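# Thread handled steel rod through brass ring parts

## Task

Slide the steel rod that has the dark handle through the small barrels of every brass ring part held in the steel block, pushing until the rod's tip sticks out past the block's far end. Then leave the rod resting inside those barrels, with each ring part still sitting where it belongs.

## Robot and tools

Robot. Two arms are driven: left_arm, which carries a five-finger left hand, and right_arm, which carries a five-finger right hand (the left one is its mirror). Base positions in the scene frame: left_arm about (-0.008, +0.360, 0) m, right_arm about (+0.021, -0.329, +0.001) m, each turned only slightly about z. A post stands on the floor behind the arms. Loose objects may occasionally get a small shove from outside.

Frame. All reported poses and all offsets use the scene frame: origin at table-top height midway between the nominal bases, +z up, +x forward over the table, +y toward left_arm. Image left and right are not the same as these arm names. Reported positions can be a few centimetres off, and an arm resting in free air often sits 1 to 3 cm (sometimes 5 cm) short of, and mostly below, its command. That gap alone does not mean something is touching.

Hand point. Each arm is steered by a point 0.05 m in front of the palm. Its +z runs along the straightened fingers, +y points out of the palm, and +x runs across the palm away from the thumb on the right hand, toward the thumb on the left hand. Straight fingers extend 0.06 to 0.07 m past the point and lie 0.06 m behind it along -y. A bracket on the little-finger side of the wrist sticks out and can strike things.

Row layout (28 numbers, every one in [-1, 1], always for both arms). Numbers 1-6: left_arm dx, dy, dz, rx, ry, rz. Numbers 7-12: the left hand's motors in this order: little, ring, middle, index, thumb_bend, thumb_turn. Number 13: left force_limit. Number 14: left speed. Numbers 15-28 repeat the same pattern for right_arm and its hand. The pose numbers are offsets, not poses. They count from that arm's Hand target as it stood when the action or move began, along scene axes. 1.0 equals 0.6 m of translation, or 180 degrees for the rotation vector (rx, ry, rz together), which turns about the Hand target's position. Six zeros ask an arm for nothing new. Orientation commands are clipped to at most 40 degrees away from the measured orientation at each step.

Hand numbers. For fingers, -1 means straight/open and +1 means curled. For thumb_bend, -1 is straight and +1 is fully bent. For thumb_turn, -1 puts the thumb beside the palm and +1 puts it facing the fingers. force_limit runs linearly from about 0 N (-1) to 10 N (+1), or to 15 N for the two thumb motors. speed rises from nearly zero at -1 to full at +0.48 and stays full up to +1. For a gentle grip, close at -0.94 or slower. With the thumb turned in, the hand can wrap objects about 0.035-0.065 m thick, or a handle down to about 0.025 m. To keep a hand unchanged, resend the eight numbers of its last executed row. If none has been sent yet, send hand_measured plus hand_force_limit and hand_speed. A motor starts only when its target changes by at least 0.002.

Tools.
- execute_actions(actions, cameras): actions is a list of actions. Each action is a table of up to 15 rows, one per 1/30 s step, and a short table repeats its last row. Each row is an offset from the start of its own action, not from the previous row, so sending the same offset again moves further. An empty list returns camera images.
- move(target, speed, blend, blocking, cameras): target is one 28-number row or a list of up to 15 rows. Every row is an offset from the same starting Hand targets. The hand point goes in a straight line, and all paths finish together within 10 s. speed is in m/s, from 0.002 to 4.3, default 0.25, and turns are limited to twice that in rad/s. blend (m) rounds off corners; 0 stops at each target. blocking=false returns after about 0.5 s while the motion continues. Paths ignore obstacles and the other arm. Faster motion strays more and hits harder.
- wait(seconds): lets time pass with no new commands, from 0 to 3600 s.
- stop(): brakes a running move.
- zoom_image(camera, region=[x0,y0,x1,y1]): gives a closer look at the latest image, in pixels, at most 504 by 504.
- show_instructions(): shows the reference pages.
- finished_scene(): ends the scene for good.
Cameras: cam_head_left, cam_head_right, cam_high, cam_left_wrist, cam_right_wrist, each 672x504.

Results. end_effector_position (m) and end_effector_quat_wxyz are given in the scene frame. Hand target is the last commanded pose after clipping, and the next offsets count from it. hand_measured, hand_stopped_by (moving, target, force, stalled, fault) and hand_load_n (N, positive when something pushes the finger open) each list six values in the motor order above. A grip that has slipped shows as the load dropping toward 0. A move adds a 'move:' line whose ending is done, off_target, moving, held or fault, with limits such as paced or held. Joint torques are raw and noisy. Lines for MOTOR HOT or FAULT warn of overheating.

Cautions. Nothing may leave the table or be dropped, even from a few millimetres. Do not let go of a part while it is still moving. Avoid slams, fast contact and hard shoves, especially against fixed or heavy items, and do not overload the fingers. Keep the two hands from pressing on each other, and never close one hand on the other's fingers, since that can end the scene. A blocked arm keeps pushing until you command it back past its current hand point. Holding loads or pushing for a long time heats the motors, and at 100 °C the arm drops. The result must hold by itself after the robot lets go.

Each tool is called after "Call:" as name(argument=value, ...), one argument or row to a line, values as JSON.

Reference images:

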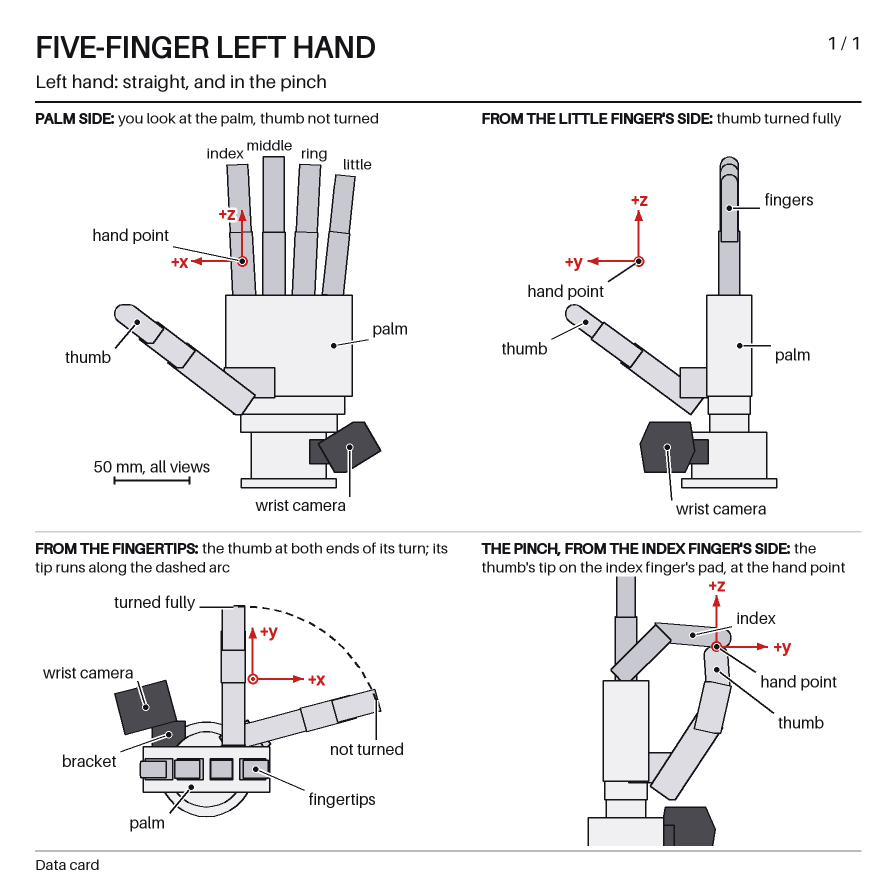

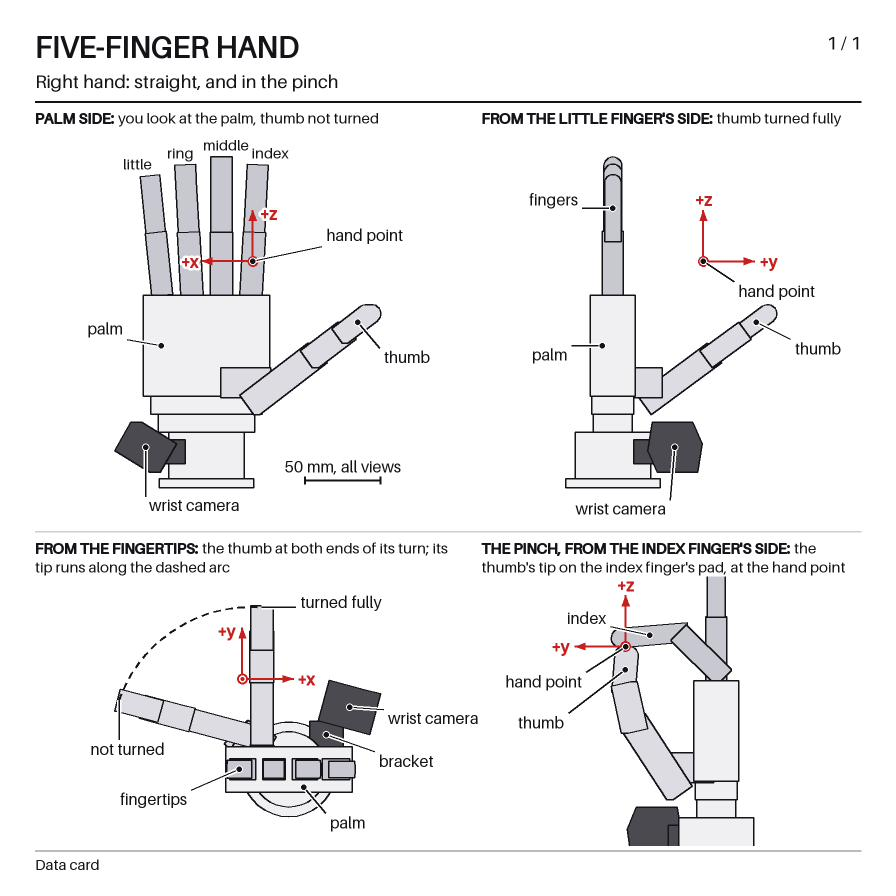

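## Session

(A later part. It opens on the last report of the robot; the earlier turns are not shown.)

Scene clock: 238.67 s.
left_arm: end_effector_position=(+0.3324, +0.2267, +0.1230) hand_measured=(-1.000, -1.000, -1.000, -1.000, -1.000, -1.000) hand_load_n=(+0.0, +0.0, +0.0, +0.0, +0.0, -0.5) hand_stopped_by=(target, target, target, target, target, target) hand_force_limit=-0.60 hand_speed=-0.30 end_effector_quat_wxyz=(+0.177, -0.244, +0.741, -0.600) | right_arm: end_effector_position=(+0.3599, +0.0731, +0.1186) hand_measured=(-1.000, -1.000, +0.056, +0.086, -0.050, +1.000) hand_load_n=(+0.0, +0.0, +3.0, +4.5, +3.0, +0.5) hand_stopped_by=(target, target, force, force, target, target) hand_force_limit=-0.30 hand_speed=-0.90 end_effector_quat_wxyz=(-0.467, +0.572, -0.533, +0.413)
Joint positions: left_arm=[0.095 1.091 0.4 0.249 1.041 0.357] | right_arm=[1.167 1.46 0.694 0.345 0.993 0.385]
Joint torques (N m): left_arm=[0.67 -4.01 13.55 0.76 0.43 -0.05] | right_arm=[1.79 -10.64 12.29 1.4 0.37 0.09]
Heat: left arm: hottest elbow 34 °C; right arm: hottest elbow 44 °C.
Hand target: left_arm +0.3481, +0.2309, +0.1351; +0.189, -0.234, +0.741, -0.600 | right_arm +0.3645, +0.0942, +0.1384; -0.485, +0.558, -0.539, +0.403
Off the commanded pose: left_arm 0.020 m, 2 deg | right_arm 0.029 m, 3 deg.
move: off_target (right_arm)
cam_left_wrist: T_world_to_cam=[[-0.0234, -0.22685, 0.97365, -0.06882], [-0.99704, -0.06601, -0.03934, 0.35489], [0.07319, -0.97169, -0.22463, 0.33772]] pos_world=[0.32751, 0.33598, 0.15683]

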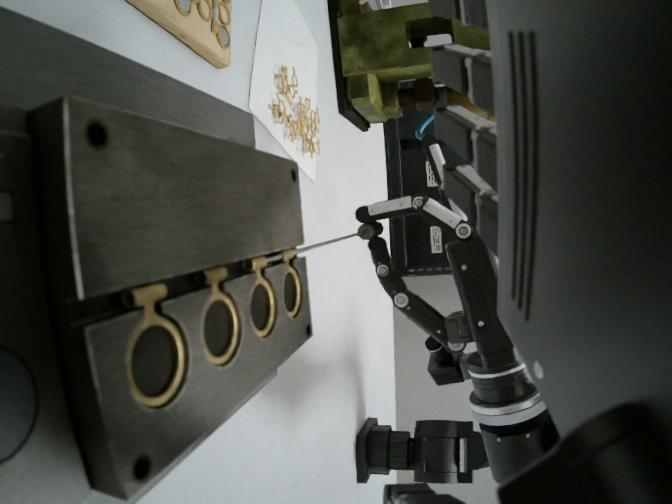

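Call:
move(
  target=[0,0,0,0,0,0,-1,-1,-1,-1,-1,-1,-0.6,-0.3,-0.0027,0.0097,-0.0003,0,0,0,-1,-1,0.46,0.46,-0.05,1,-0.3,-0.9],
  speed=0.03,
  cameras=["cam_left_wrist"],
)

Call:
zoom_image(
  camera="cam_left_wrist",
  region=[220, 240, 280, 280],
)

Call:
zoom_image(
  camera="cam_left_wrist",
  region=[250, 190, 400, 290],
)

Scene clock: 239.80 s.
left_arm: end_effector_position=(+0.3324, +0.2267, +0.1230) hand_measured=(-1.000, -1.000, -1.000, -1.000, -1.000, -1.000) hand_load_n=(+0.0, +0.0, +0.0, -0.5, +0.0, +0.0) hand_stopped_by=(target, target, target, target, target, target) hand_force_limit=-0.60 hand_speed=-0.30 end_effector_quat_wxyz=(+0.177, -0.244, +0.741, -0.600) | right_arm: end_effector_position=(+0.3586, +0.0791, +0.1188) hand_measured=(-1.000, -1.000, +0.056, +0.086, -0.050, +1.000) hand_load_n=(+0.0, +0.0, +3.0, +5.0, +3.0, +0.5) hand_stopped_by=(target, target, force, force, target, target) hand_force_limit=-0.30 hand_speed=-0.90 end_effector_quat_wxyz=(-0.468, +0.572, -0.533, +0.413)
Joint positions: left_arm=[0.095 1.091 0.4 0.249 1.041 0.357] | right_arm=[1.176 1.472 0.707 0.339 1.002 0.391]
Joint torques (N m): left_arm=[0.67 -3.96 13.53 0.79 0.43 -0.05] | right_arm=[1.67 -10.93 12.25 1.29 0.37 0.09]
Heat: left arm: hottest elbow 34 °C; right arm: hottest elbow 44 °C.
Hand target: left_arm +0.3481, +0.2309, +0.1351; +0.189, -0.234, +0.741, -0.600 | right_arm +0.3629, +0.1000, +0.1381; -0.485, +0.558, -0.539, +0.403
Off the commanded pose: left_arm 0.020 m, 2 deg | right_arm 0.029 m, 3 deg.
move: off_target (right_arm)
cam_left_wrist: T_world_to_cam=[[-0.0234, -0.22685, 0.97365, -0.06882], [-0.99704, -0.06601, -0.03934, 0.35489], [0.07319, -0.97169, -0.22463, 0.33772]] pos_world=[0.32751, 0.33598, 0.15683]

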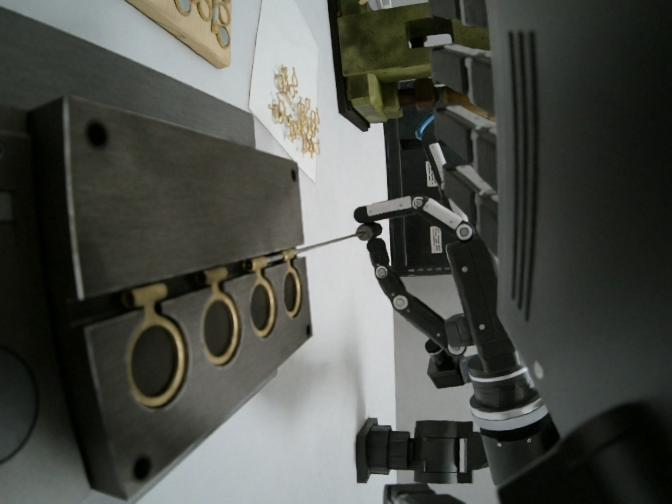

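Scaled by 8.400 from the camera's image (finer frame: 960x720).

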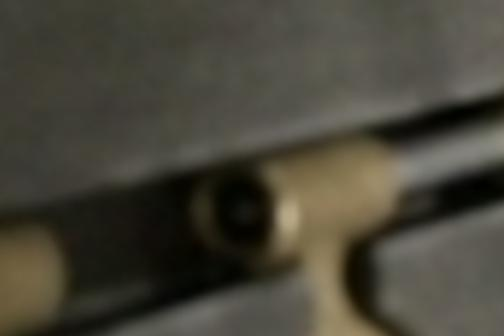

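Scaled by 3.360 from the camera's image (finer frame: 960x720).

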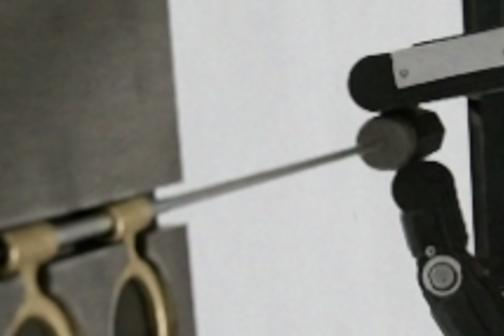

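Call:
move(
  target=[0,0,0,0,0,0,-1,-1,-1,-1,-1,-1,-0.6,-0.3,-0.003,0.013,-0.0005,0,0,0,-1,-1,0.46,0.46,-0.05,1,-0.3,-0.9],
  speed=0.03,
  cameras=["cam_left_wrist"],
)

Call:
zoom_image(
  camera="cam_left_wrist",
  region=[180, 235, 300, 315],
)

Call:
zoom_image(
  camera="cam_left_wrist",
  region=[250, 190, 400, 290],
)

Scene clock: 240.90 s.
left_arm: end_effector_position=(+0.3324, +0.2267, +0.1230) hand_measured=(-1.000, -1.000, -1.000, -1.000, -1.000, -1.000) hand_load_n=(+0.0, +0.0, +0.0, +0.0, +0.0, -0.5) hand_stopped_by=(target, target, target, target, target, target) hand_force_limit=-0.60 hand_speed=-0.30 end_effector_quat_wxyz=(+0.177, -0.244, +0.741, -0.600) | right_arm: end_effector_position=(+0.3572, +0.0870, +0.1187) hand_measured=(-1.000, -1.000, +0.056, +0.086, -0.050, +1.000) hand_load_n=(+0.0, +0.0, +3.0, +5.0, +3.0, +0.5) hand_stopped_by=(target, target, force, force, target, target) hand_force_limit=-0.30 hand_speed=-0.90 end_effector_quat_wxyz=(-0.468, +0.572, -0.533, +0.413)
Joint positions: left_arm=[0.095 1.091 0.4 0.249 1.041 0.357] | right_arm=[1.188 1.488 0.726 0.33 1.013 0.4]
Joint torques (N m): left_arm=[0.73 -3.96 13.53 0.76 0.43 -0.05] | right_arm=[1.73 -11.28 12.25 1.31 0.37 0.07]
Heat: left arm: hottest elbow 34 °C; right arm: hottest elbow 44 °C.
Hand target: left_arm +0.3481, +0.2309, +0.1351; +0.189, -0.234, +0.741, -0.600 | right_arm +0.3612, +0.1077, +0.1378; -0.485, +0.558, -0.539, +0.403
Off the commanded pose: left_arm 0.020 m, 2 deg | right_arm 0.029 m, 3 deg.
move: off_target (right_arm)
cam_left_wrist: T_world_to_cam=[[-0.0234, -0.22685, 0.97365, -0.06882], [-0.99704, -0.06601, -0.03934, 0.35489], [0.07319, -0.97169, -0.22463, 0.33772]] pos_world=[0.32751, 0.33598, 0.15683]

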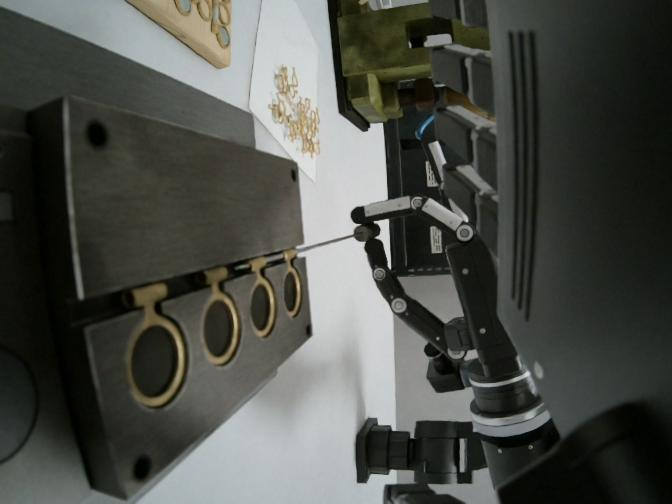

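Scaled by 4.200 from the camera's image (finer frame: 960x720).

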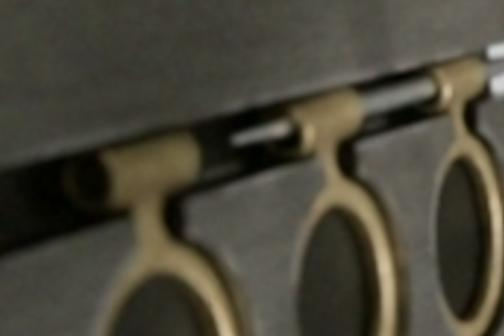

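Scaled by 3.360 from the camera's image (finer frame: 960x720).

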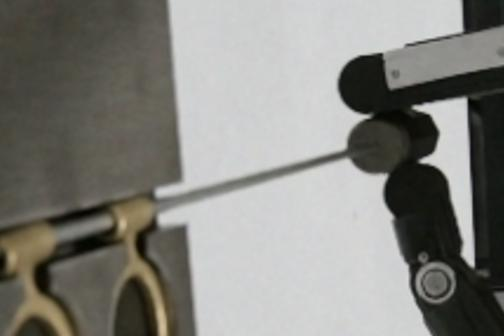

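Call:
move(
  target=[0,0,0,0,0,0,-1,-1,-1,-1,-1,-1,-0.6,-0.3,-0.0025,0.0132,-0.0004,0,0,0,-1,-1,0.46,0.46,-0.05,1,-0.3,-0.9],
  speed=0.03,
  cameras=["cam_left_wrist"],
)

Call:
zoom_image(
  camera="cam_left_wrist",
  region=[180, 235, 300, 315],
)

Call:
zoom_image(
  camera="cam_left_wrist",
  region=[250, 190, 400, 290],
)

Scene clock: 242.10 s.
left_arm: end_effector_position=(+0.3324, +0.2267, +0.1230) hand_measured=(-1.000, -1.000, -1.000, -1.000, -1.000, -1.000) hand_load_n=(+0.0, +0.0, +0.0, +0.0, +0.0, +0.0) hand_stopped_by=(target, target, target, target, target, target) hand_force_limit=-0.60 hand_speed=-0.30 end_effector_quat_wxyz=(+0.177, -0.244, +0.741, -0.600) | right_arm: end_effector_position=(+0.3560, +0.0950, +0.1186) hand_measured=(-1.000, -1.000, +0.056, +0.086, -0.050, +1.000) hand_load_n=(+0.0, +0.0, +3.0, +5.0, +3.0, +0.5) hand_stopped_by=(target, target, force, force, target, target) hand_force_limit=-0.30 hand_speed=-0.90 end_effector_quat_wxyz=(-0.468, +0.571, -0.533, +0.413)
Joint positions: left_arm=[0.095 1.091 0.4 0.249 1.041 0.357] | right_arm=[1.198 1.504 0.745 0.321 1.022 0.409]
Joint torques (N m): left_arm=[0.67 -4.01 13.53 0.75 0.43 -0.06] | right_arm=[2.02 -11.4 12.22 1.25 0.38 0.07]
Heat: left arm: hottest elbow 34 °C; right arm: hottest elbow 44 °C.
Hand target: left_arm +0.3481, +0.2309, +0.1351; +0.189, -0.234, +0.741, -0.600 | right_arm +0.3597, +0.1157, +0.1375; -0.485, +0.558, -0.539, +0.403
Off the commanded pose: left_arm 0.020 m, 2 deg | right_arm 0.028 m, 3 deg.
move: off_target (right_arm)
cam_left_wrist: T_world_to_cam=[[-0.0234, -0.22685, 0.97365, -0.06882], [-0.99704, -0.06601, -0.03934, 0.35489], [0.07319, -0.97169, -0.22463, 0.33772]] pos_world=[0.32751, 0.33598, 0.15683]

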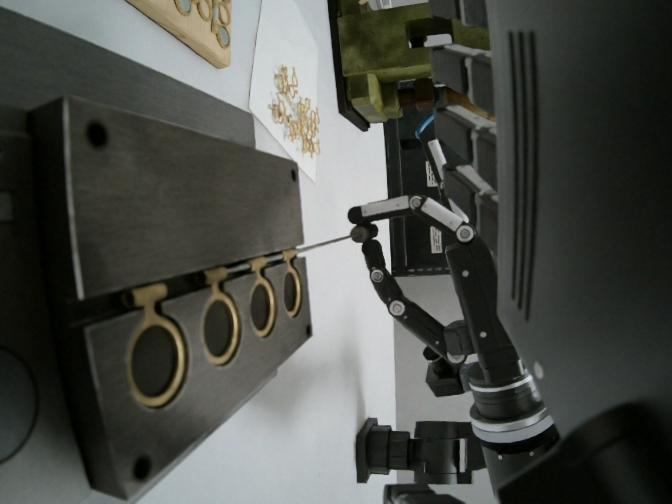

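Scaled by 4.200 from the camera's image (finer frame: 960x720).

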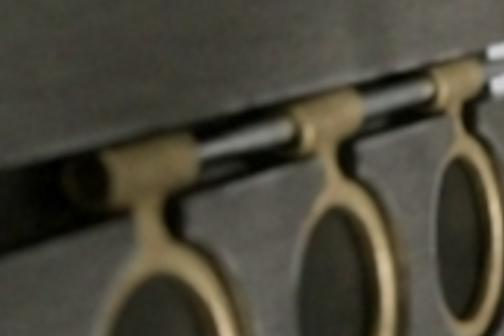

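Scaled by 3.360 from the camera's image (finer frame: 960x720).

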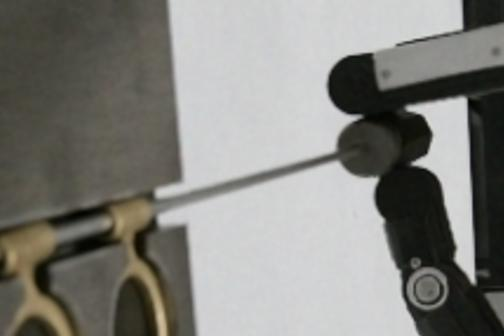

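Call:
move(
  target=[0,0.1333,0.0333,0,0,0,-1,-1,-1,-1,-1,-1,-0.6,-0.3,0,0,0,0,0,0,-1,-1,0.46,0.46,-0.05,1,-0.3,-0.9],
  speed=0.1,
  cameras=["cam_left_wrist"],
)

Call:
zoom_image(
  camera="cam_left_wrist",
  region=[180, 180, 380, 330],
)

Scene clock: 244.73 s.
left_arm: end_effector_position=(+0.3340, +0.3035, +0.1430) hand_measured=(-1.000, -1.000, -1.000, -1.000, -1.000, -1.000) hand_load_n=(+0.0, +0.0, -0.5, +0.0, +0.0, +0.0) hand_stopped_by=(target, target, target, target, target, target) hand_force_limit=-0.60 hand_speed=-0.30 end_effector_quat_wxyz=(+0.177, -0.245, +0.739, -0.602) | right_arm: end_effector_position=(+0.3560, +0.0949, +0.1185) hand_measured=(-1.000, -1.000, +0.056, +0.086, -0.050, +1.000) hand_load_n=(+0.0, +0.0, +3.0, +5.0, +3.0, +0.5) hand_stopped_by=(target, target, force, force, target, target) hand_force_limit=-0.30 hand_speed=-0.90 end_effector_quat_wxyz=(-0.468, +0.571, -0.533, +0.413)
Joint positions: left_arm=[0.363 1.112 0.542 -0.214 1.265 0.726] | right_arm=[1.198 1.504 0.745 0.32 1.022 0.409]
Joint torques (N m): left_arm=[0.56 -4.48 13.98 0.44 0.72 -0.06] | right_arm=[1.79 -11.34 12.26 1.31 0.4 0.07]
Heat: left arm: hottest elbow 35 °C; right arm: hottest elbow 44 °C.
Hand target: left_arm +0.3481, +0.3109, +0.1552; +0.189, -0.234, +0.741, -0.600 | right_arm +0.3597, +0.1156, +0.1375; -0.485, +0.558, -0.539, +0.403
Off the commanded pose: left_arm 0.020 m, 2 deg | right_arm 0.028 m, 3 deg.
move: off_target (left_arm)
cam_left_wrist: T_world_to_cam=[[-0.02297, -0.22242, 0.97468, -0.07247], [-0.99693, -0.06785, -0.03897, 0.36279], [0.0748, -0.97259, -0.22018, 0.41587]] pos_world=[0.32891, 0.41297, 0.17633]

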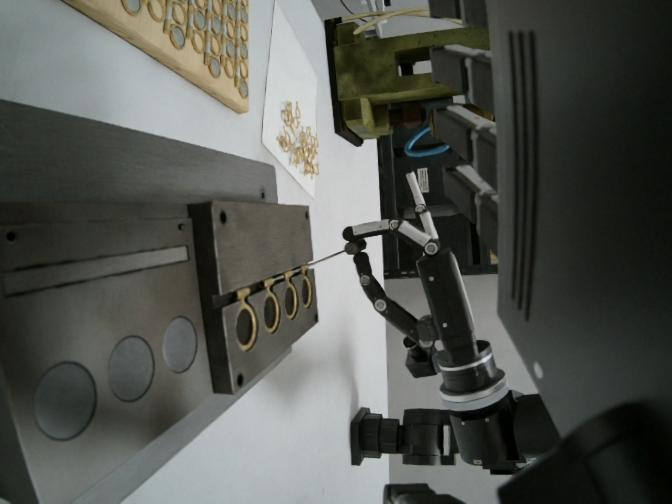

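Scaled by 2.520 from the camera's image (finer frame: 960x720).

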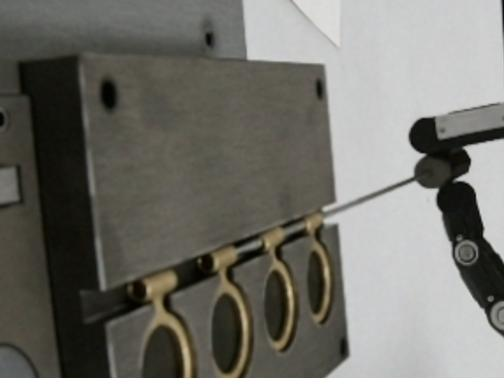

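Call:
move(
  target=[0,0,0,0,0,0,-1,-1,-1,-1,-1,-1,-0.6,-0.3,-0.002,0.0115,0,0,0,0,-1,-1,0.46,0.46,-0.05,1,-0.3,-0.9],
  speed=0.03,
  cameras=["cam_left_wrist"],
)

Call:
zoom_image(
  camera="cam_left_wrist",
  region=[205, 245, 325, 325],
)

Scene clock: 245.60 s.
left_arm: end_effector_position=(+0.3339, +0.3035, +0.1428) hand_measured=(-1.000, -1.000, -1.000, -1.000, -1.000, -1.000) hand_load_n=(+0.0, +0.0, +0.0, +0.0, +0.0, +0.0) hand_stopped_by=(target, target, target, target, target, target) hand_force_limit=-0.60 hand_speed=-0.30 end_effector_quat_wxyz=(+0.177, -0.245, +0.739, -0.602) | right_arm: end_effector_position=(+0.3550, +0.1018, +0.1187) hand_measured=(-1.000, -1.000, +0.056, +0.086, -0.050, +1.000) hand_load_n=(+0.0, +0.0, +3.0, +5.0, +3.0, +0.5) hand_stopped_by=(target, target, force, force, target, target) hand_force_limit=-0.30 hand_speed=-0.90 end_effector_quat_wxyz=(-0.468, +0.571, -0.533, +0.413)
Joint positions: left_arm=[0.363 1.112 0.542 -0.215 1.265 0.728] | right_arm=[1.207 1.517 0.762 0.311 1.03 0.416]
Joint torques (N m): left_arm=[0.56 -4.48 14.01 0.49 0.72 -0.05] | right_arm=[1.79 -11.63 12.26 1.35 0.4 0.08]
Heat: left arm: hottest elbow 35 °C; right arm: hottest elbow 44 °C.
Hand target: left_arm +0.3481, +0.3109, +0.1552; +0.189, -0.234, +0.741, -0.600 | right_arm +0.3585, +0.1226, +0.1376; -0.485, +0.558, -0.539, +0.403
Off the commanded pose: left_arm 0.020 m, 2 deg | right_arm 0.028 m, 3 deg.
move: off_target (right_arm)
cam_left_wrist: T_world_to_cam=[[-0.02291, -0.22271, 0.97462, -0.07216], [-0.99696, -0.06747, -0.03885, 0.36262], [0.07441, -0.97255, -0.22049, 0.416]] pos_world=[0.32891, 0.41297, 0.17613]

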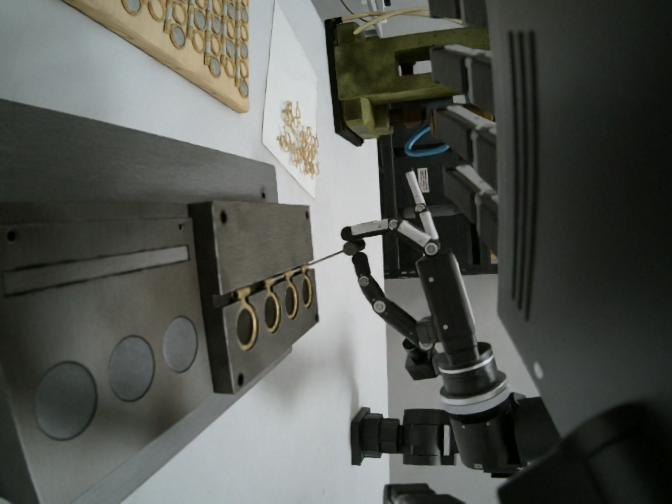

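Scaled by 4.200 from the camera's image (finer frame: 960x720).

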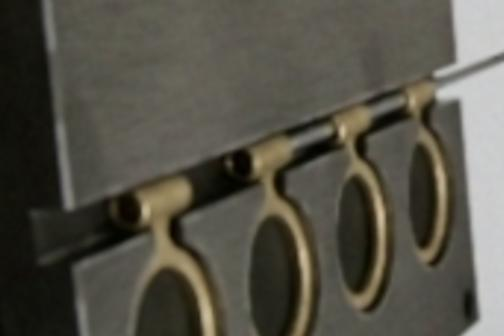

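Call:
move(
  target=[0,0,0,0,0,0,-1,-1,-1,-1,-1,-1,-0.6,-0.3,-0.0022,0.0132,-0.0002,0,0,0,-1,-1,0.46,0.46,-0.05,1,-0.3,-0.9],
  speed=0.03,
  cameras=["cam_left_wrist"],
)

Call:
zoom_image(
  camera="cam_left_wrist",
  region=[205, 245, 325, 325],
)

Scene clock: 246.47 s.
left_arm: end_effector_position=(+0.3338, +0.3035, +0.1428) hand_measured=(-1.000, -1.000, -1.000, -1.000, -1.000, -1.000) hand_load_n=(+0.0, +0.0, +0.0, +0.0, +0.0, -0.5) hand_stopped_by=(target, target, target, target, target, target) hand_force_limit=-0.60 hand_speed=-0.30 end_effector_quat_wxyz=(+0.177, -0.245, +0.739, -0.602) | right_arm: end_effector_position=(+0.3539, +0.1098, +0.1186) hand_measured=(-1.000, -1.000, +0.056, +0.086, -0.050, +1.000) hand_load_n=(+0.0, +0.0, +2.5, +5.0, +3.0, +0.5) hand_stopped_by=(target, target, force, force, target, target) hand_force_limit=-0.30 hand_speed=-0.90 end_effector_quat_wxyz=(-0.468, +0.571, -0.533, +0.413)
Joint positions: left_arm=[0.363 1.112 0.542 -0.216 1.265 0.728] | right_arm=[1.217 1.533 0.782 0.301 1.04 0.423]
Joint torques (N m): left_arm=[0.5 -4.54 13.98 0.44 0.72 -0.05] | right_arm=[1.61 -11.99 12.25 1.26 0.4 0.08]
Heat: left arm: hottest elbow 35 °C; right arm: hottest elbow 44 °C.
Hand target: left_arm +0.3480, +0.3108, +0.1551; +0.189, -0.234, +0.741, -0.600 | right_arm +0.3572, +0.1305, +0.1374; -0.485, +0.558, -0.539, +0.403
Off the commanded pose: left_arm 0.020 m, 2 deg | right_arm 0.028 m, 3 deg.
move: off_target (right_arm)
cam_left_wrist: T_world_to_cam=[[-0.02254, -0.22247, 0.97468, -0.07239], [-0.99698, -0.06747, -0.03845, 0.36245], [0.07432, -0.9726, -0.22028, 0.41602]] pos_world=[0.32881, 0.41297, 0.17614]

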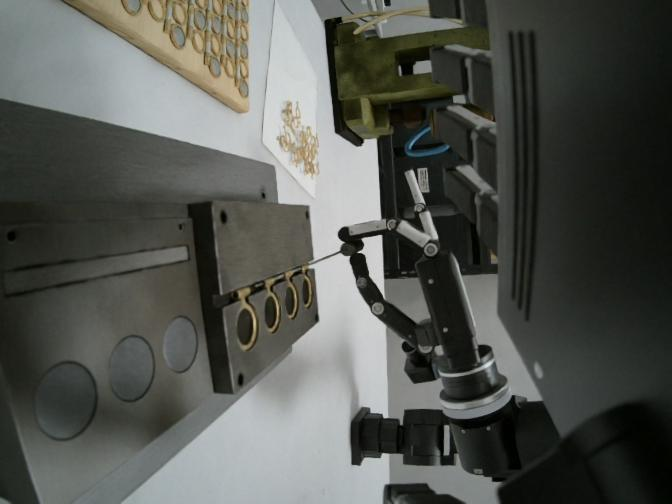

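Scaled by 4.200 from the camera's image (finer frame: 960x720).

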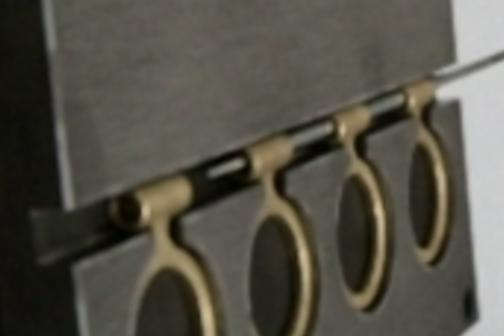

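Call:
zoom_image(
  camera="cam_left_wrist",
  region=[225, 270, 285, 310],
)

Call:
zoom_image(
  camera="cam_left_wrist",
  region=[270, 225, 370, 292],
)

Scaled by 8.400 from the camera's image (finer frame: 960x720).

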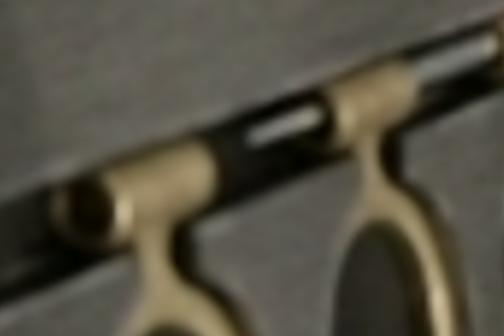

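Scaled by 5.040 from the camera's image (finer frame: 960x720).

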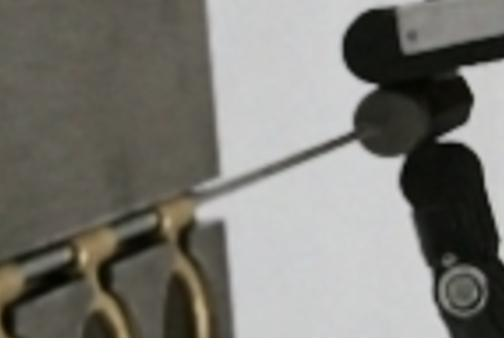

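Call:
move(
  target=[0,0,0,0,0,0,-1,-1,-1,-1,-1,-1,-0.6,-0.3,-0.001,0.0108,0,0,0,0,-1,-1,0.46,0.46,-0.05,1,-0.3,-0.9],
  speed=0.03,
  cameras=["cam_left_wrist"],
)

Call:
zoom_image(
  camera="cam_left_wrist",
  region=[225, 270, 285, 310],
)

Scene clock: 248.33 s.
left_arm: end_effector_position=(+0.3338, +0.3035, +0.1428) hand_measured=(-1.000, -1.000, -1.000, -1.000, -1.000, -1.000) hand_load_n=(+0.0, +0.0, +0.0, +0.0, +0.0, +0.0) hand_stopped_by=(target, target, target, target, target, target) hand_force_limit=-0.60 hand_speed=-0.30 end_effector_quat_wxyz=(+0.177, -0.245, +0.739, -0.602) | right_arm: end_effector_position=(+0.3535, +0.1161, +0.1185) hand_measured=(-1.000, -1.000, +0.056, +0.086, -0.050, +1.000) hand_load_n=(+0.0, +0.0, +3.0, +5.0, +3.0, +0.5) hand_stopped_by=(target, target, force, force, target, target) hand_force_limit=-0.30 hand_speed=-0.90 end_effector_quat_wxyz=(-0.468, +0.571, -0.533, +0.413)
Joint positions: left_arm=[0.363 1.112 0.542 -0.216 1.265 0.728] | right_arm=[1.223 1.546 0.798 0.292 1.045 0.428]
Joint torques (N m): left_arm=[0.5 -4.54 14.01 0.47 0.72 -0.05] | right_arm=[1.73 -12.22 12.31 1.31 0.41 0.07]
Heat: left arm: hottest elbow 36 °C; right arm: hottest elbow 44 °C.
Hand target: left_arm +0.3480, +0.3108, +0.1551; +0.189, -0.234, +0.741, -0.600 | right_arm +0.3566, +0.1369, +0.1374; -0.485, +0.558, -0.539, +0.403
Off the commanded pose: left_arm 0.020 m, 2 deg | right_arm 0.028 m, 3 deg.
move: off_target (right_arm)
cam_left_wrist: T_world_to_cam=[[-0.02254, -0.22247, 0.97468, -0.07239], [-0.99698, -0.06747, -0.03845, 0.36245], [0.07432, -0.9726, -0.22028, 0.41602]] pos_world=[0.32881, 0.41297, 0.17614]

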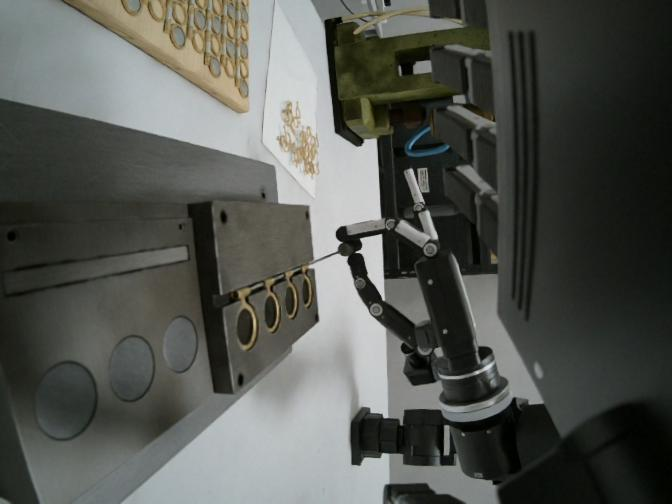

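Scaled by 8.400 from the camera's image (finer frame: 960x720).

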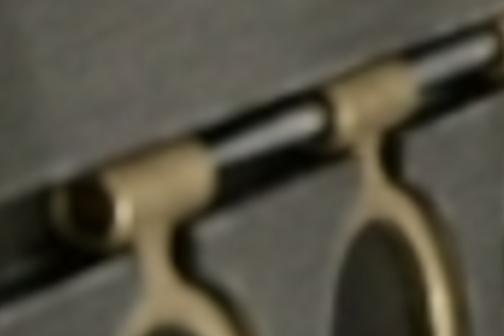

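Call:
move(
  target=[0,0,0,0,0,0,-1,-1,-1,-1,-1,-1,-0.6,-0.3,-0.001,0.0083,0,0,0,0,-1,-1,0.46,0.46,-0.05,1,-0.3,-0.9],
  speed=0.03,
  cameras=["cam_left_wrist"],
)

Call:
zoom_image(
  camera="cam_left_wrist",
  region=[225, 270, 285, 310],
)

Call:
zoom_image(
  camera="cam_left_wrist",
  region=[270, 225, 370, 292],
)

Scene clock: 249.17 s.
left_arm: end_effector_position=(+0.3338, +0.3035, +0.1428) hand_measured=(-1.000, -1.000, -1.000, -1.000, -1.000, -1.000) hand_load_n=(+0.0, +0.0, +0.0, +0.0, +0.0, +0.0) hand_stopped_by=(target, target, target, target, target, target) hand_force_limit=-0.60 hand_speed=-0.30 end_effector_quat_wxyz=(+0.177, -0.245, +0.739, -0.602) | right_arm: end_effector_position=(+0.3530, +0.1210, +0.1185) hand_measured=(-1.000, -1.000, +0.056, +0.086, -0.050, +1.000) hand_load_n=(+0.0, +0.0, +3.5, +5.0, +3.0, +0.5) hand_stopped_by=(target, target, force, force, target, target) hand_force_limit=-0.30 hand_speed=-0.90 end_effector_quat_wxyz=(-0.468, +0.571, -0.533, +0.413)
Joint positions: left_arm=[0.363 1.112 0.542 -0.216 1.265 0.728] | right_arm=[1.229 1.556 0.811 0.286 1.05 0.433]
Joint torques (N m): left_arm=[0.5 -4.54 14 0.47 0.72 -0.05] | right_arm=[1.61 -12.51 12.37 1.26 0.41 0.08]
Heat: left arm: hottest elbow 36 °C; right arm: hottest elbow 44 °C.
Hand target: left_arm +0.3480, +0.3108, +0.1551; +0.189, -0.234, +0.741, -0.600 | right_arm +0.3560, +0.1420, +0.1374; -0.485, +0.558, -0.539, +0.403
Off the commanded pose: left_arm 0.020 m, 2 deg | right_arm 0.028 m, 3 deg.
move: off_target (right_arm)
cam_left_wrist: T_world_to_cam=[[-0.02254, -0.22247, 0.97468, -0.07239], [-0.99698, -0.06747, -0.03845, 0.36245], [0.07432, -0.9726, -0.22028, 0.41602]] pos_world=[0.32881, 0.41297, 0.17614]

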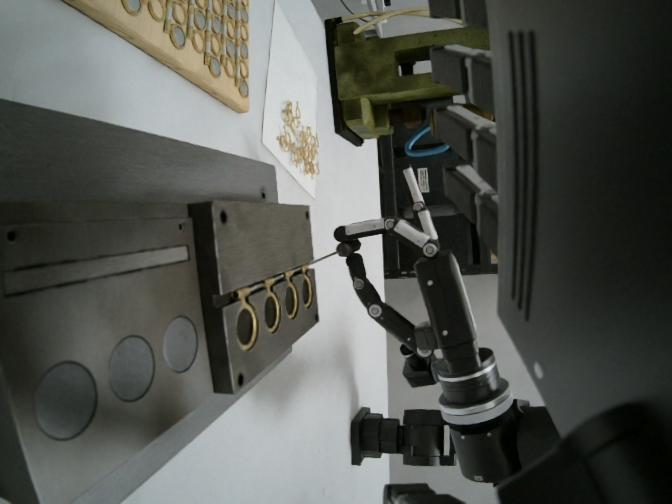

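Scaled by 8.400 from the camera's image (finer frame: 960x720).

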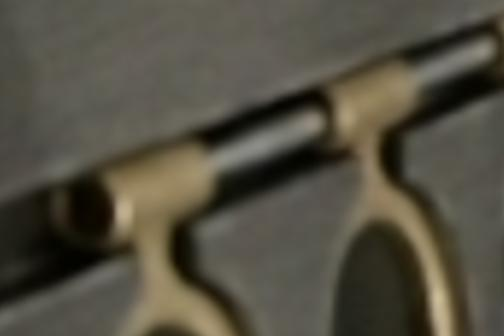

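Scaled by 5.040 from the camera's image (finer frame: 960x720).

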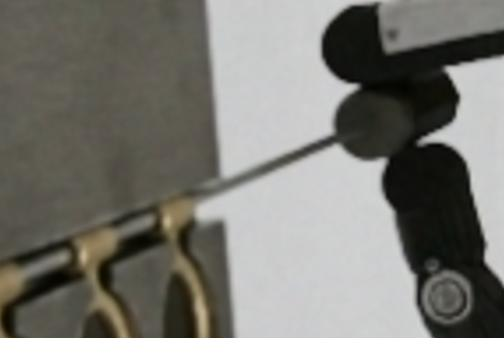

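Call:
move(
  target=[0,0,0,0,0,0,-1,-1,-1,-1,-1,-1,-0.6,-0.3,-0.0014,0.01,0,0,0,0,-1,-1,0.46,0.46,-0.05,1,-0.3,-0.9],
  speed=0.03,
  cameras=["cam_left_wrist"],
)

Call:
zoom_image(
  camera="cam_left_wrist",
  region=[215, 270, 275, 310],
)

Call:
zoom_image(
  camera="cam_left_wrist",
  region=[270, 225, 370, 292],
)

Scene clock: 250.07 s.
left_arm: end_effector_position=(+0.3338, +0.3035, +0.1428) hand_measured=(-1.000, -1.000, -1.000, -1.000, -1.000, -1.000) hand_load_n=(-0.5, +0.0, +0.0, +0.0, +0.0, +0.0) hand_stopped_by=(target, target, target, target, target, target) hand_force_limit=-0.60 hand_speed=-0.30 end_effector_quat_wxyz=(+0.177, -0.245, +0.739, -0.602) | right_arm: end_effector_position=(+0.3522, +0.1272, +0.1187) hand_measured=(-1.000, -1.000, +0.056, +0.086, -0.050, +1.000) hand_load_n=(+0.0, +0.0, +3.0, +5.0, +3.0, +0.0) hand_stopped_by=(target, target, force, force, target, target) hand_force_limit=-0.30 hand_speed=-0.90 end_effector_quat_wxyz=(-0.469, +0.571, -0.533, +0.413)
Joint positions: left_arm=[0.363 1.112 0.542 -0.216 1.265 0.728] | right_arm=[1.236 1.567 0.827 0.277 1.056 0.438]
Joint torques (N m): left_arm=[0.56 -4.48 14 0.46 0.72 -0.05] | right_arm=[1.79 -12.57 12.38 1.25 0.41 0.1]
Heat: left arm: hottest elbow 36 °C; right arm: hottest elbow 44 °C.
Hand target: left_arm +0.3480, +0.3108, +0.1551; +0.189, -0.234, +0.741, -0.600 | right_arm +0.3551, +0.1481, +0.1376; -0.485, +0.558, -0.539, +0.403
Off the commanded pose: left_arm 0.020 m, 2 deg | right_arm 0.028 m, 3 deg.
move: off_target (right_arm)
cam_left_wrist: T_world_to_cam=[[-0.02254, -0.22247, 0.97468, -0.07239], [-0.99698, -0.06747, -0.03845, 0.36245], [0.07432, -0.9726, -0.22028, 0.41602]] pos_world=[0.32881, 0.41297, 0.17614]

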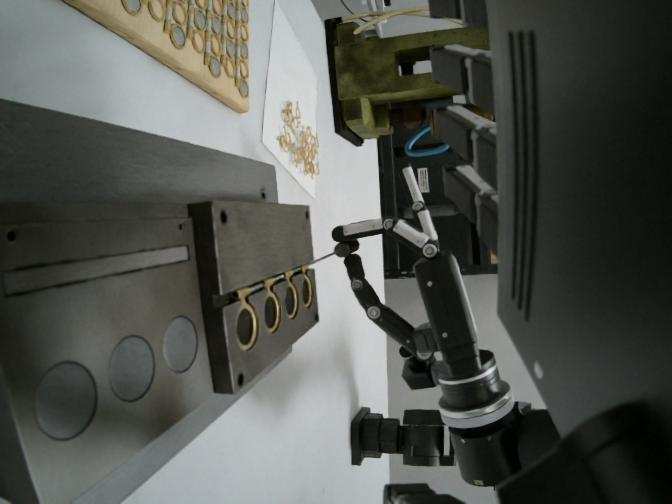

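Scaled by 8.400 from the camera's image (finer frame: 960x720).

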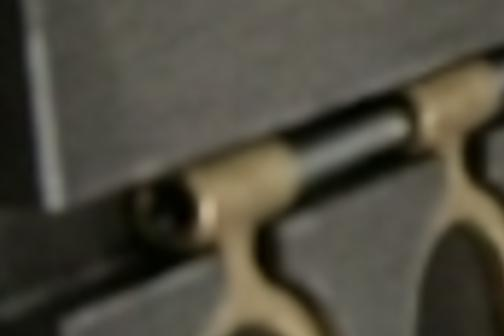

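Scaled by 5.040 from the camera's image (finer frame: 960x720).

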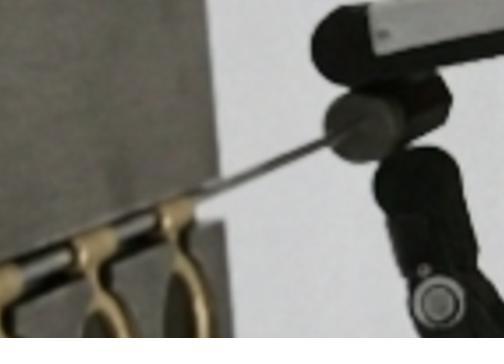

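Call:
move(
  target=[0,0,0,0,0,0,-1,-1,-1,-1,-1,-1,-0.6,-0.3,-0.0028,0.0198,0,0,0,0,-1,-1,0.46,0.46,-0.05,1,-0.3,-0.9],
  speed=0.03,
  cameras=["cam_left_wrist"],
)

Call:
zoom_image(
  camera="cam_left_wrist",
  region=[185, 230, 365, 350],
)

Scene clock: 251.27 s.
left_arm: end_effector_position=(+0.3338, +0.3035, +0.1428) hand_measured=(-1.000, -1.000, -1.000, -1.000, -1.000, -1.000) hand_load_n=(+0.0, +0.0, +0.0, +0.0, +0.0, -0.5) hand_stopped_by=(target, target, target, target, target, target) hand_force_limit=-0.60 hand_speed=-0.30 end_effector_quat_wxyz=(+0.177, -0.245, +0.739, -0.602) | right_arm: end_effector_position=(+0.3509, +0.1333, +0.1161) hand_measured=(-1.000, -1.000, +0.056, +0.086, -0.050, +1.000) hand_load_n=(+0.0, +0.0, +4.0, +4.0, +3.0, +0.0) hand_stopped_by=(target, target, force, force, target, target) hand_force_limit=-0.30 hand_speed=-0.90 end_effector_quat_wxyz=(-0.463, +0.573, -0.532, +0.418)
Joint positions: left_arm=[0.363 1.112 0.542 -0.216 1.265 0.728] | right_arm=[1.246 1.587 0.849 0.255 1.073 0.445]
Joint torques (N m): left_arm=[0.5 -4.48 14 0.47 0.72 -0.05] | right_arm=[1.9 -12.81 13.01 1.39 0.23 0.12]
Heat: left arm: hottest elbow 37 °C; right arm: hottest elbow 44 °C.
Hand target: left_arm +0.3480, +0.3108, +0.1551; +0.189, -0.234, +0.741, -0.600 | right_arm +0.3535, +0.1598, +0.1375; -0.485, +0.558, -0.539, +0.403
Off the commanded pose: left_arm 0.020 m, 2 deg | right_arm 0.034 m, 4 deg.
move: off_target (right_arm)
cam_left_wrist: T_world_to_cam=[[-0.02254, -0.22247, 0.97468, -0.07239], [-0.99698, -0.06747, -0.03845, 0.36245], [0.07432, -0.9726, -0.22028, 0.41602]] pos_world=[0.32881, 0.41297, 0.17614]

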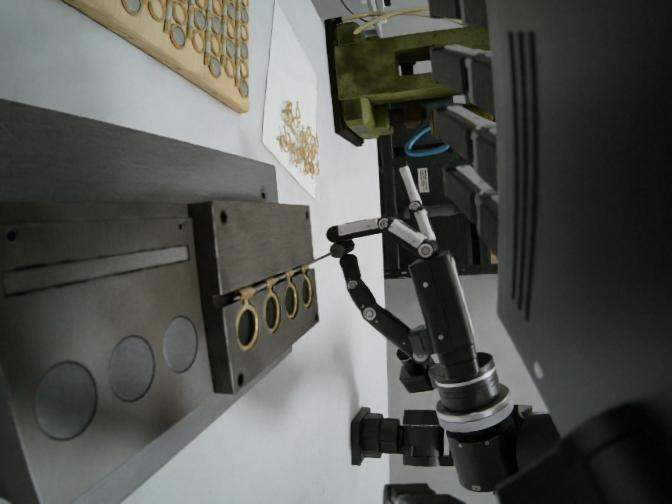

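Scaled by 2.800 from the camera's image (finer frame: 960x720).

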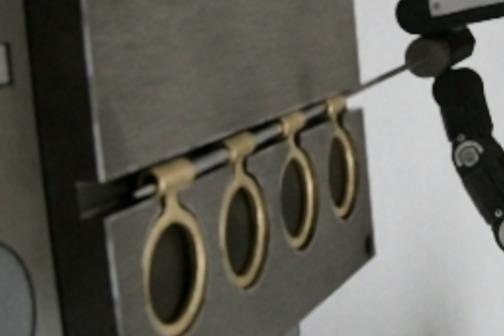

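Call:
zoom_image(
  camera="cam_left_wrist",
  region=[280, 220, 360, 280],
)

Call:
zoom_image(
  camera="cam_left_wrist",
  region=[205, 265, 285, 325],
)

Scaled by 6.300 from the camera's image (finer frame: 960x720).

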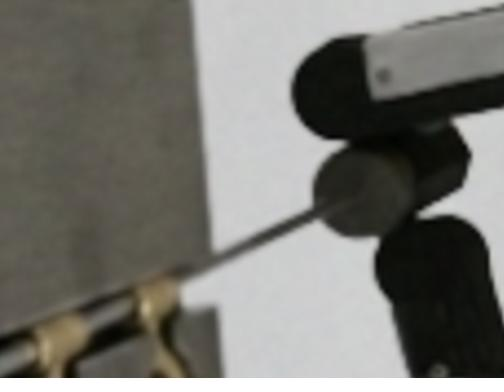

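Scaled by 6.300 from the camera's image (finer frame: 960x720).

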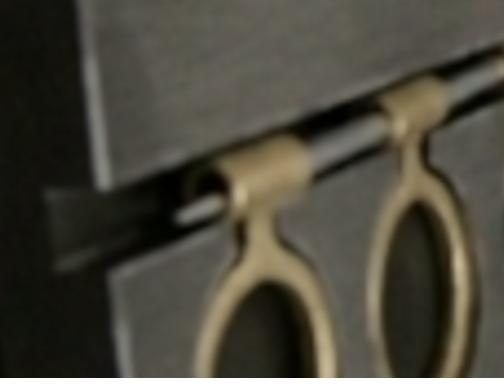

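Call:
move(
  target=[0,0,0,0,0,0,-1,-1,-1,-1,-1,-1,-0.6,-0.3,-0.001,-0.0025,0.0033,0,0,0,-1,-1,0.46,0.46,-0.05,1,-0.3,-0.9],
  speed=0.03,
  cameras=["cam_left_wrist","cam_high"],
)

Call:
zoom_image(
  camera="cam_left_wrist",
  region=[280, 220, 360, 280],
)

Call:
zoom_image(
  camera="cam_high",
  region=[340, 130, 480, 260],
)

Scene clock: 253.33 s.
left_arm: end_effector_position=(+0.3338, +0.3035, +0.1428) hand_measured=(-1.000, -1.000, -1.000, -1.000, -1.000, -1.000) hand_load_n=(+0.0, -0.5, +0.0, +0.0, +0.0, +0.0) hand_stopped_by=(target, target, target, target, target, target) hand_force_limit=-0.60 hand_speed=-0.30 end_effector_quat_wxyz=(+0.177, -0.245, +0.739, -0.602) | right_arm: end_effector_position=(+0.3506, +0.1333, +0.1158) hand_measured=(-1.000, -1.000, +0.056, +0.086, -0.050, +1.000) hand_load_n=(+0.0, +0.0, +3.5, +4.0, +3.0, +0.0) hand_stopped_by=(target, target, force, force, target, target) hand_force_limit=-0.30 hand_speed=-0.90 end_effector_quat_wxyz=(-0.463, +0.573, -0.532, +0.417)
Joint positions: left_arm=[0.363 1.112 0.542 -0.216 1.265 0.728] | right_arm=[1.246 1.587 0.849 0.253 1.073 0.449]
Joint torques (N m): left_arm=[0.5 -4.54 14.01 0.46 0.72 -0.05] | right_arm=[2.02 -13.22 12.85 1.22 0.24 0.08]
Heat: left arm: hottest elbow 37 °C; right arm: hottest elbow 44 °C.
Hand target: left_arm +0.3480, +0.3108, +0.1551; +0.189, -0.234, +0.741, -0.600 | right_arm +0.3528, +0.1584, +0.1394; -0.485, +0.558, -0.539, +0.403
Off the commanded pose: left_arm 0.020 m, 2 deg | right_arm 0.035 m, 4 deg.
move: off_target (right_arm)
cam_left_wrist: T_world_to_cam=[[-0.02254, -0.22247, 0.97468, -0.07239], [-0.99698, -0.06747, -0.03845, 0.36245], [0.07432, -0.9726, -0.22028, 0.41602]] pos_world=[0.32881, 0.41297, 0.17614]
Images, in order (width x height): cam_high 672x504, cam_left_wrist 672x504.

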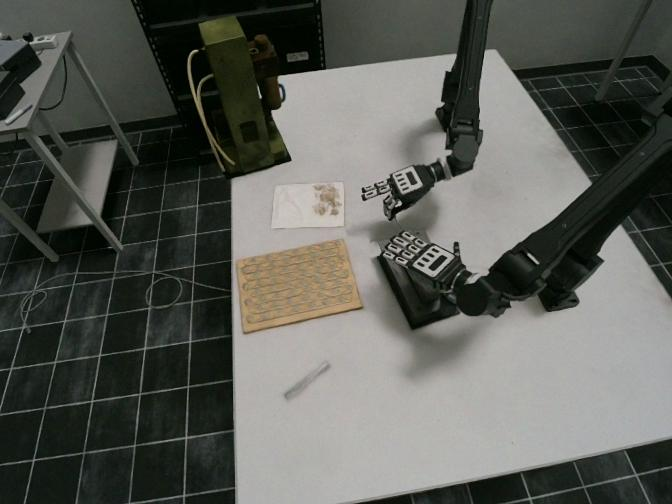

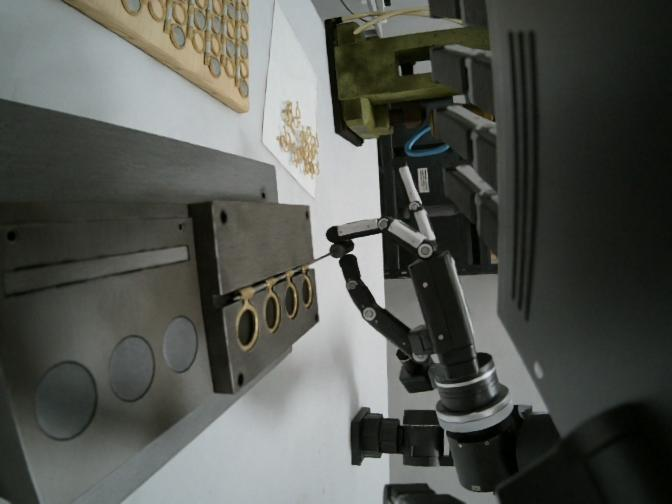

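Scaled by 6.300 from the camera's image (finer frame: 960x720).

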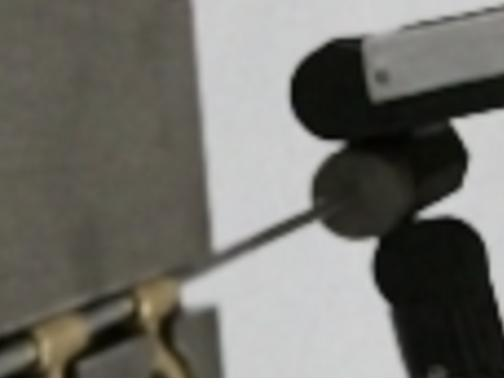

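Scaled by 3.600 from the camera's image (finer frame: 960x720).

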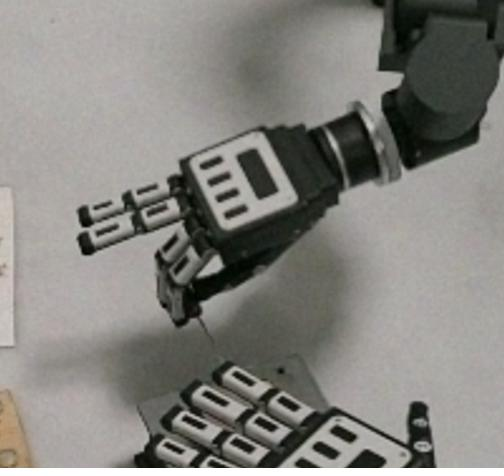

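Call:
move(
  target=[0,0,0,0,0,0,-1,-1,-1,-1,-1,-1,-0.6,-0.3,-0.0008,-0.002,0.005,0,0,0,-1,-1,0.46,0.46,-0.05,1,-0.3,-0.9],
  speed=0.03,
  cameras=["cam_left_wrist"],
)

Call:
zoom_image(
  camera="cam_left_wrist",
  region=[280, 220, 360, 280],
)

Call:
zoom_image(
  camera="cam_left_wrist",
  region=[205, 265, 285, 325],
)

Scene clock: 255.70 s.
left_arm: end_effector_position=(+0.3338, +0.3035, +0.1428) hand_measured=(-1.000, -1.000, -1.000, -1.000, -1.000, -1.000) hand_load_n=(+0.0, +0.0, +0.0, +0.0, +0.0, -0.5) hand_stopped_by=(target, target, target, target, target, target) hand_force_limit=-0.60 hand_speed=-0.30 end_effector_quat_wxyz=(+0.177, -0.245, +0.739, -0.602) | right_arm: end_effector_position=(+0.3506, +0.1334, +0.1158) hand_measured=(-1.000, -1.000, +0.056, +0.086, -0.050, +1.000) hand_load_n=(+0.0, +0.0, +4.0, +4.5, +2.5, +0.0) hand_stopped_by=(target, target, force, force, target, target) hand_force_limit=-0.30 hand_speed=-0.90 end_effector_quat_wxyz=(-0.462, +0.574, -0.532, +0.418)
Joint positions: left_arm=[0.363 1.112 0.542 -0.216 1.265 0.728] | right_arm=[1.246 1.587 0.852 0.246 1.073 0.449]
Joint torques (N m): left_arm=[0.56 -4.54 14.01 0.44 0.72 -0.05] | right_arm=[1.9 -14.04 12.6 1.22 0.25 0.08]
Heat: left arm: hottest elbow 37 °C; right arm: hottest elbow 44 °C.
Hand target: left_arm +0.3480, +0.3108, +0.1551; +0.189, -0.234, +0.741, -0.600 | right_arm +0.3524, +0.1571, +0.1424; -0.485, +0.558, -0.539, +0.403
Off the commanded pose: left_arm 0.020 m, 2 deg | right_arm 0.036 m, 4 deg.
move: off_target (right_arm)
cam_left_wrist: T_world_to_cam=[[-0.02254, -0.22247, 0.97468, -0.07239], [-0.99698, -0.06747, -0.03845, 0.36245], [0.07432, -0.9726, -0.22028, 0.41602]] pos_world=[0.32881, 0.41297, 0.17614]

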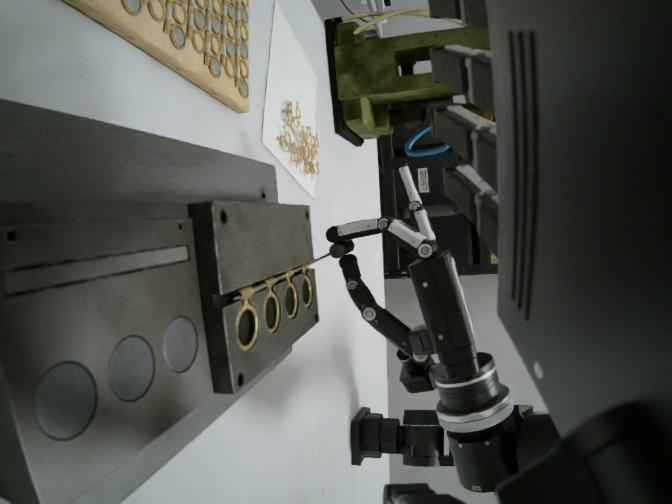

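Scaled by 6.300 from the camera's image (finer frame: 960x720).

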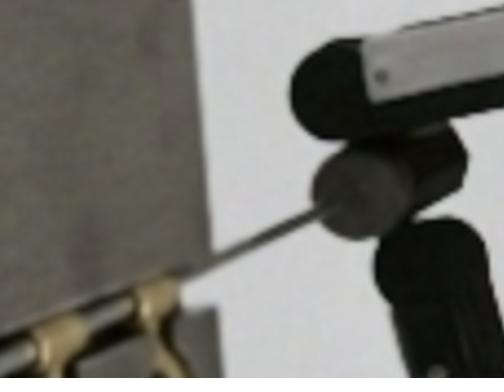

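Scaled by 6.300 from the camera's image (finer frame: 960x720).

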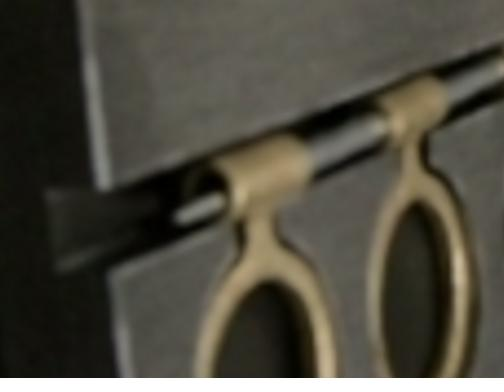

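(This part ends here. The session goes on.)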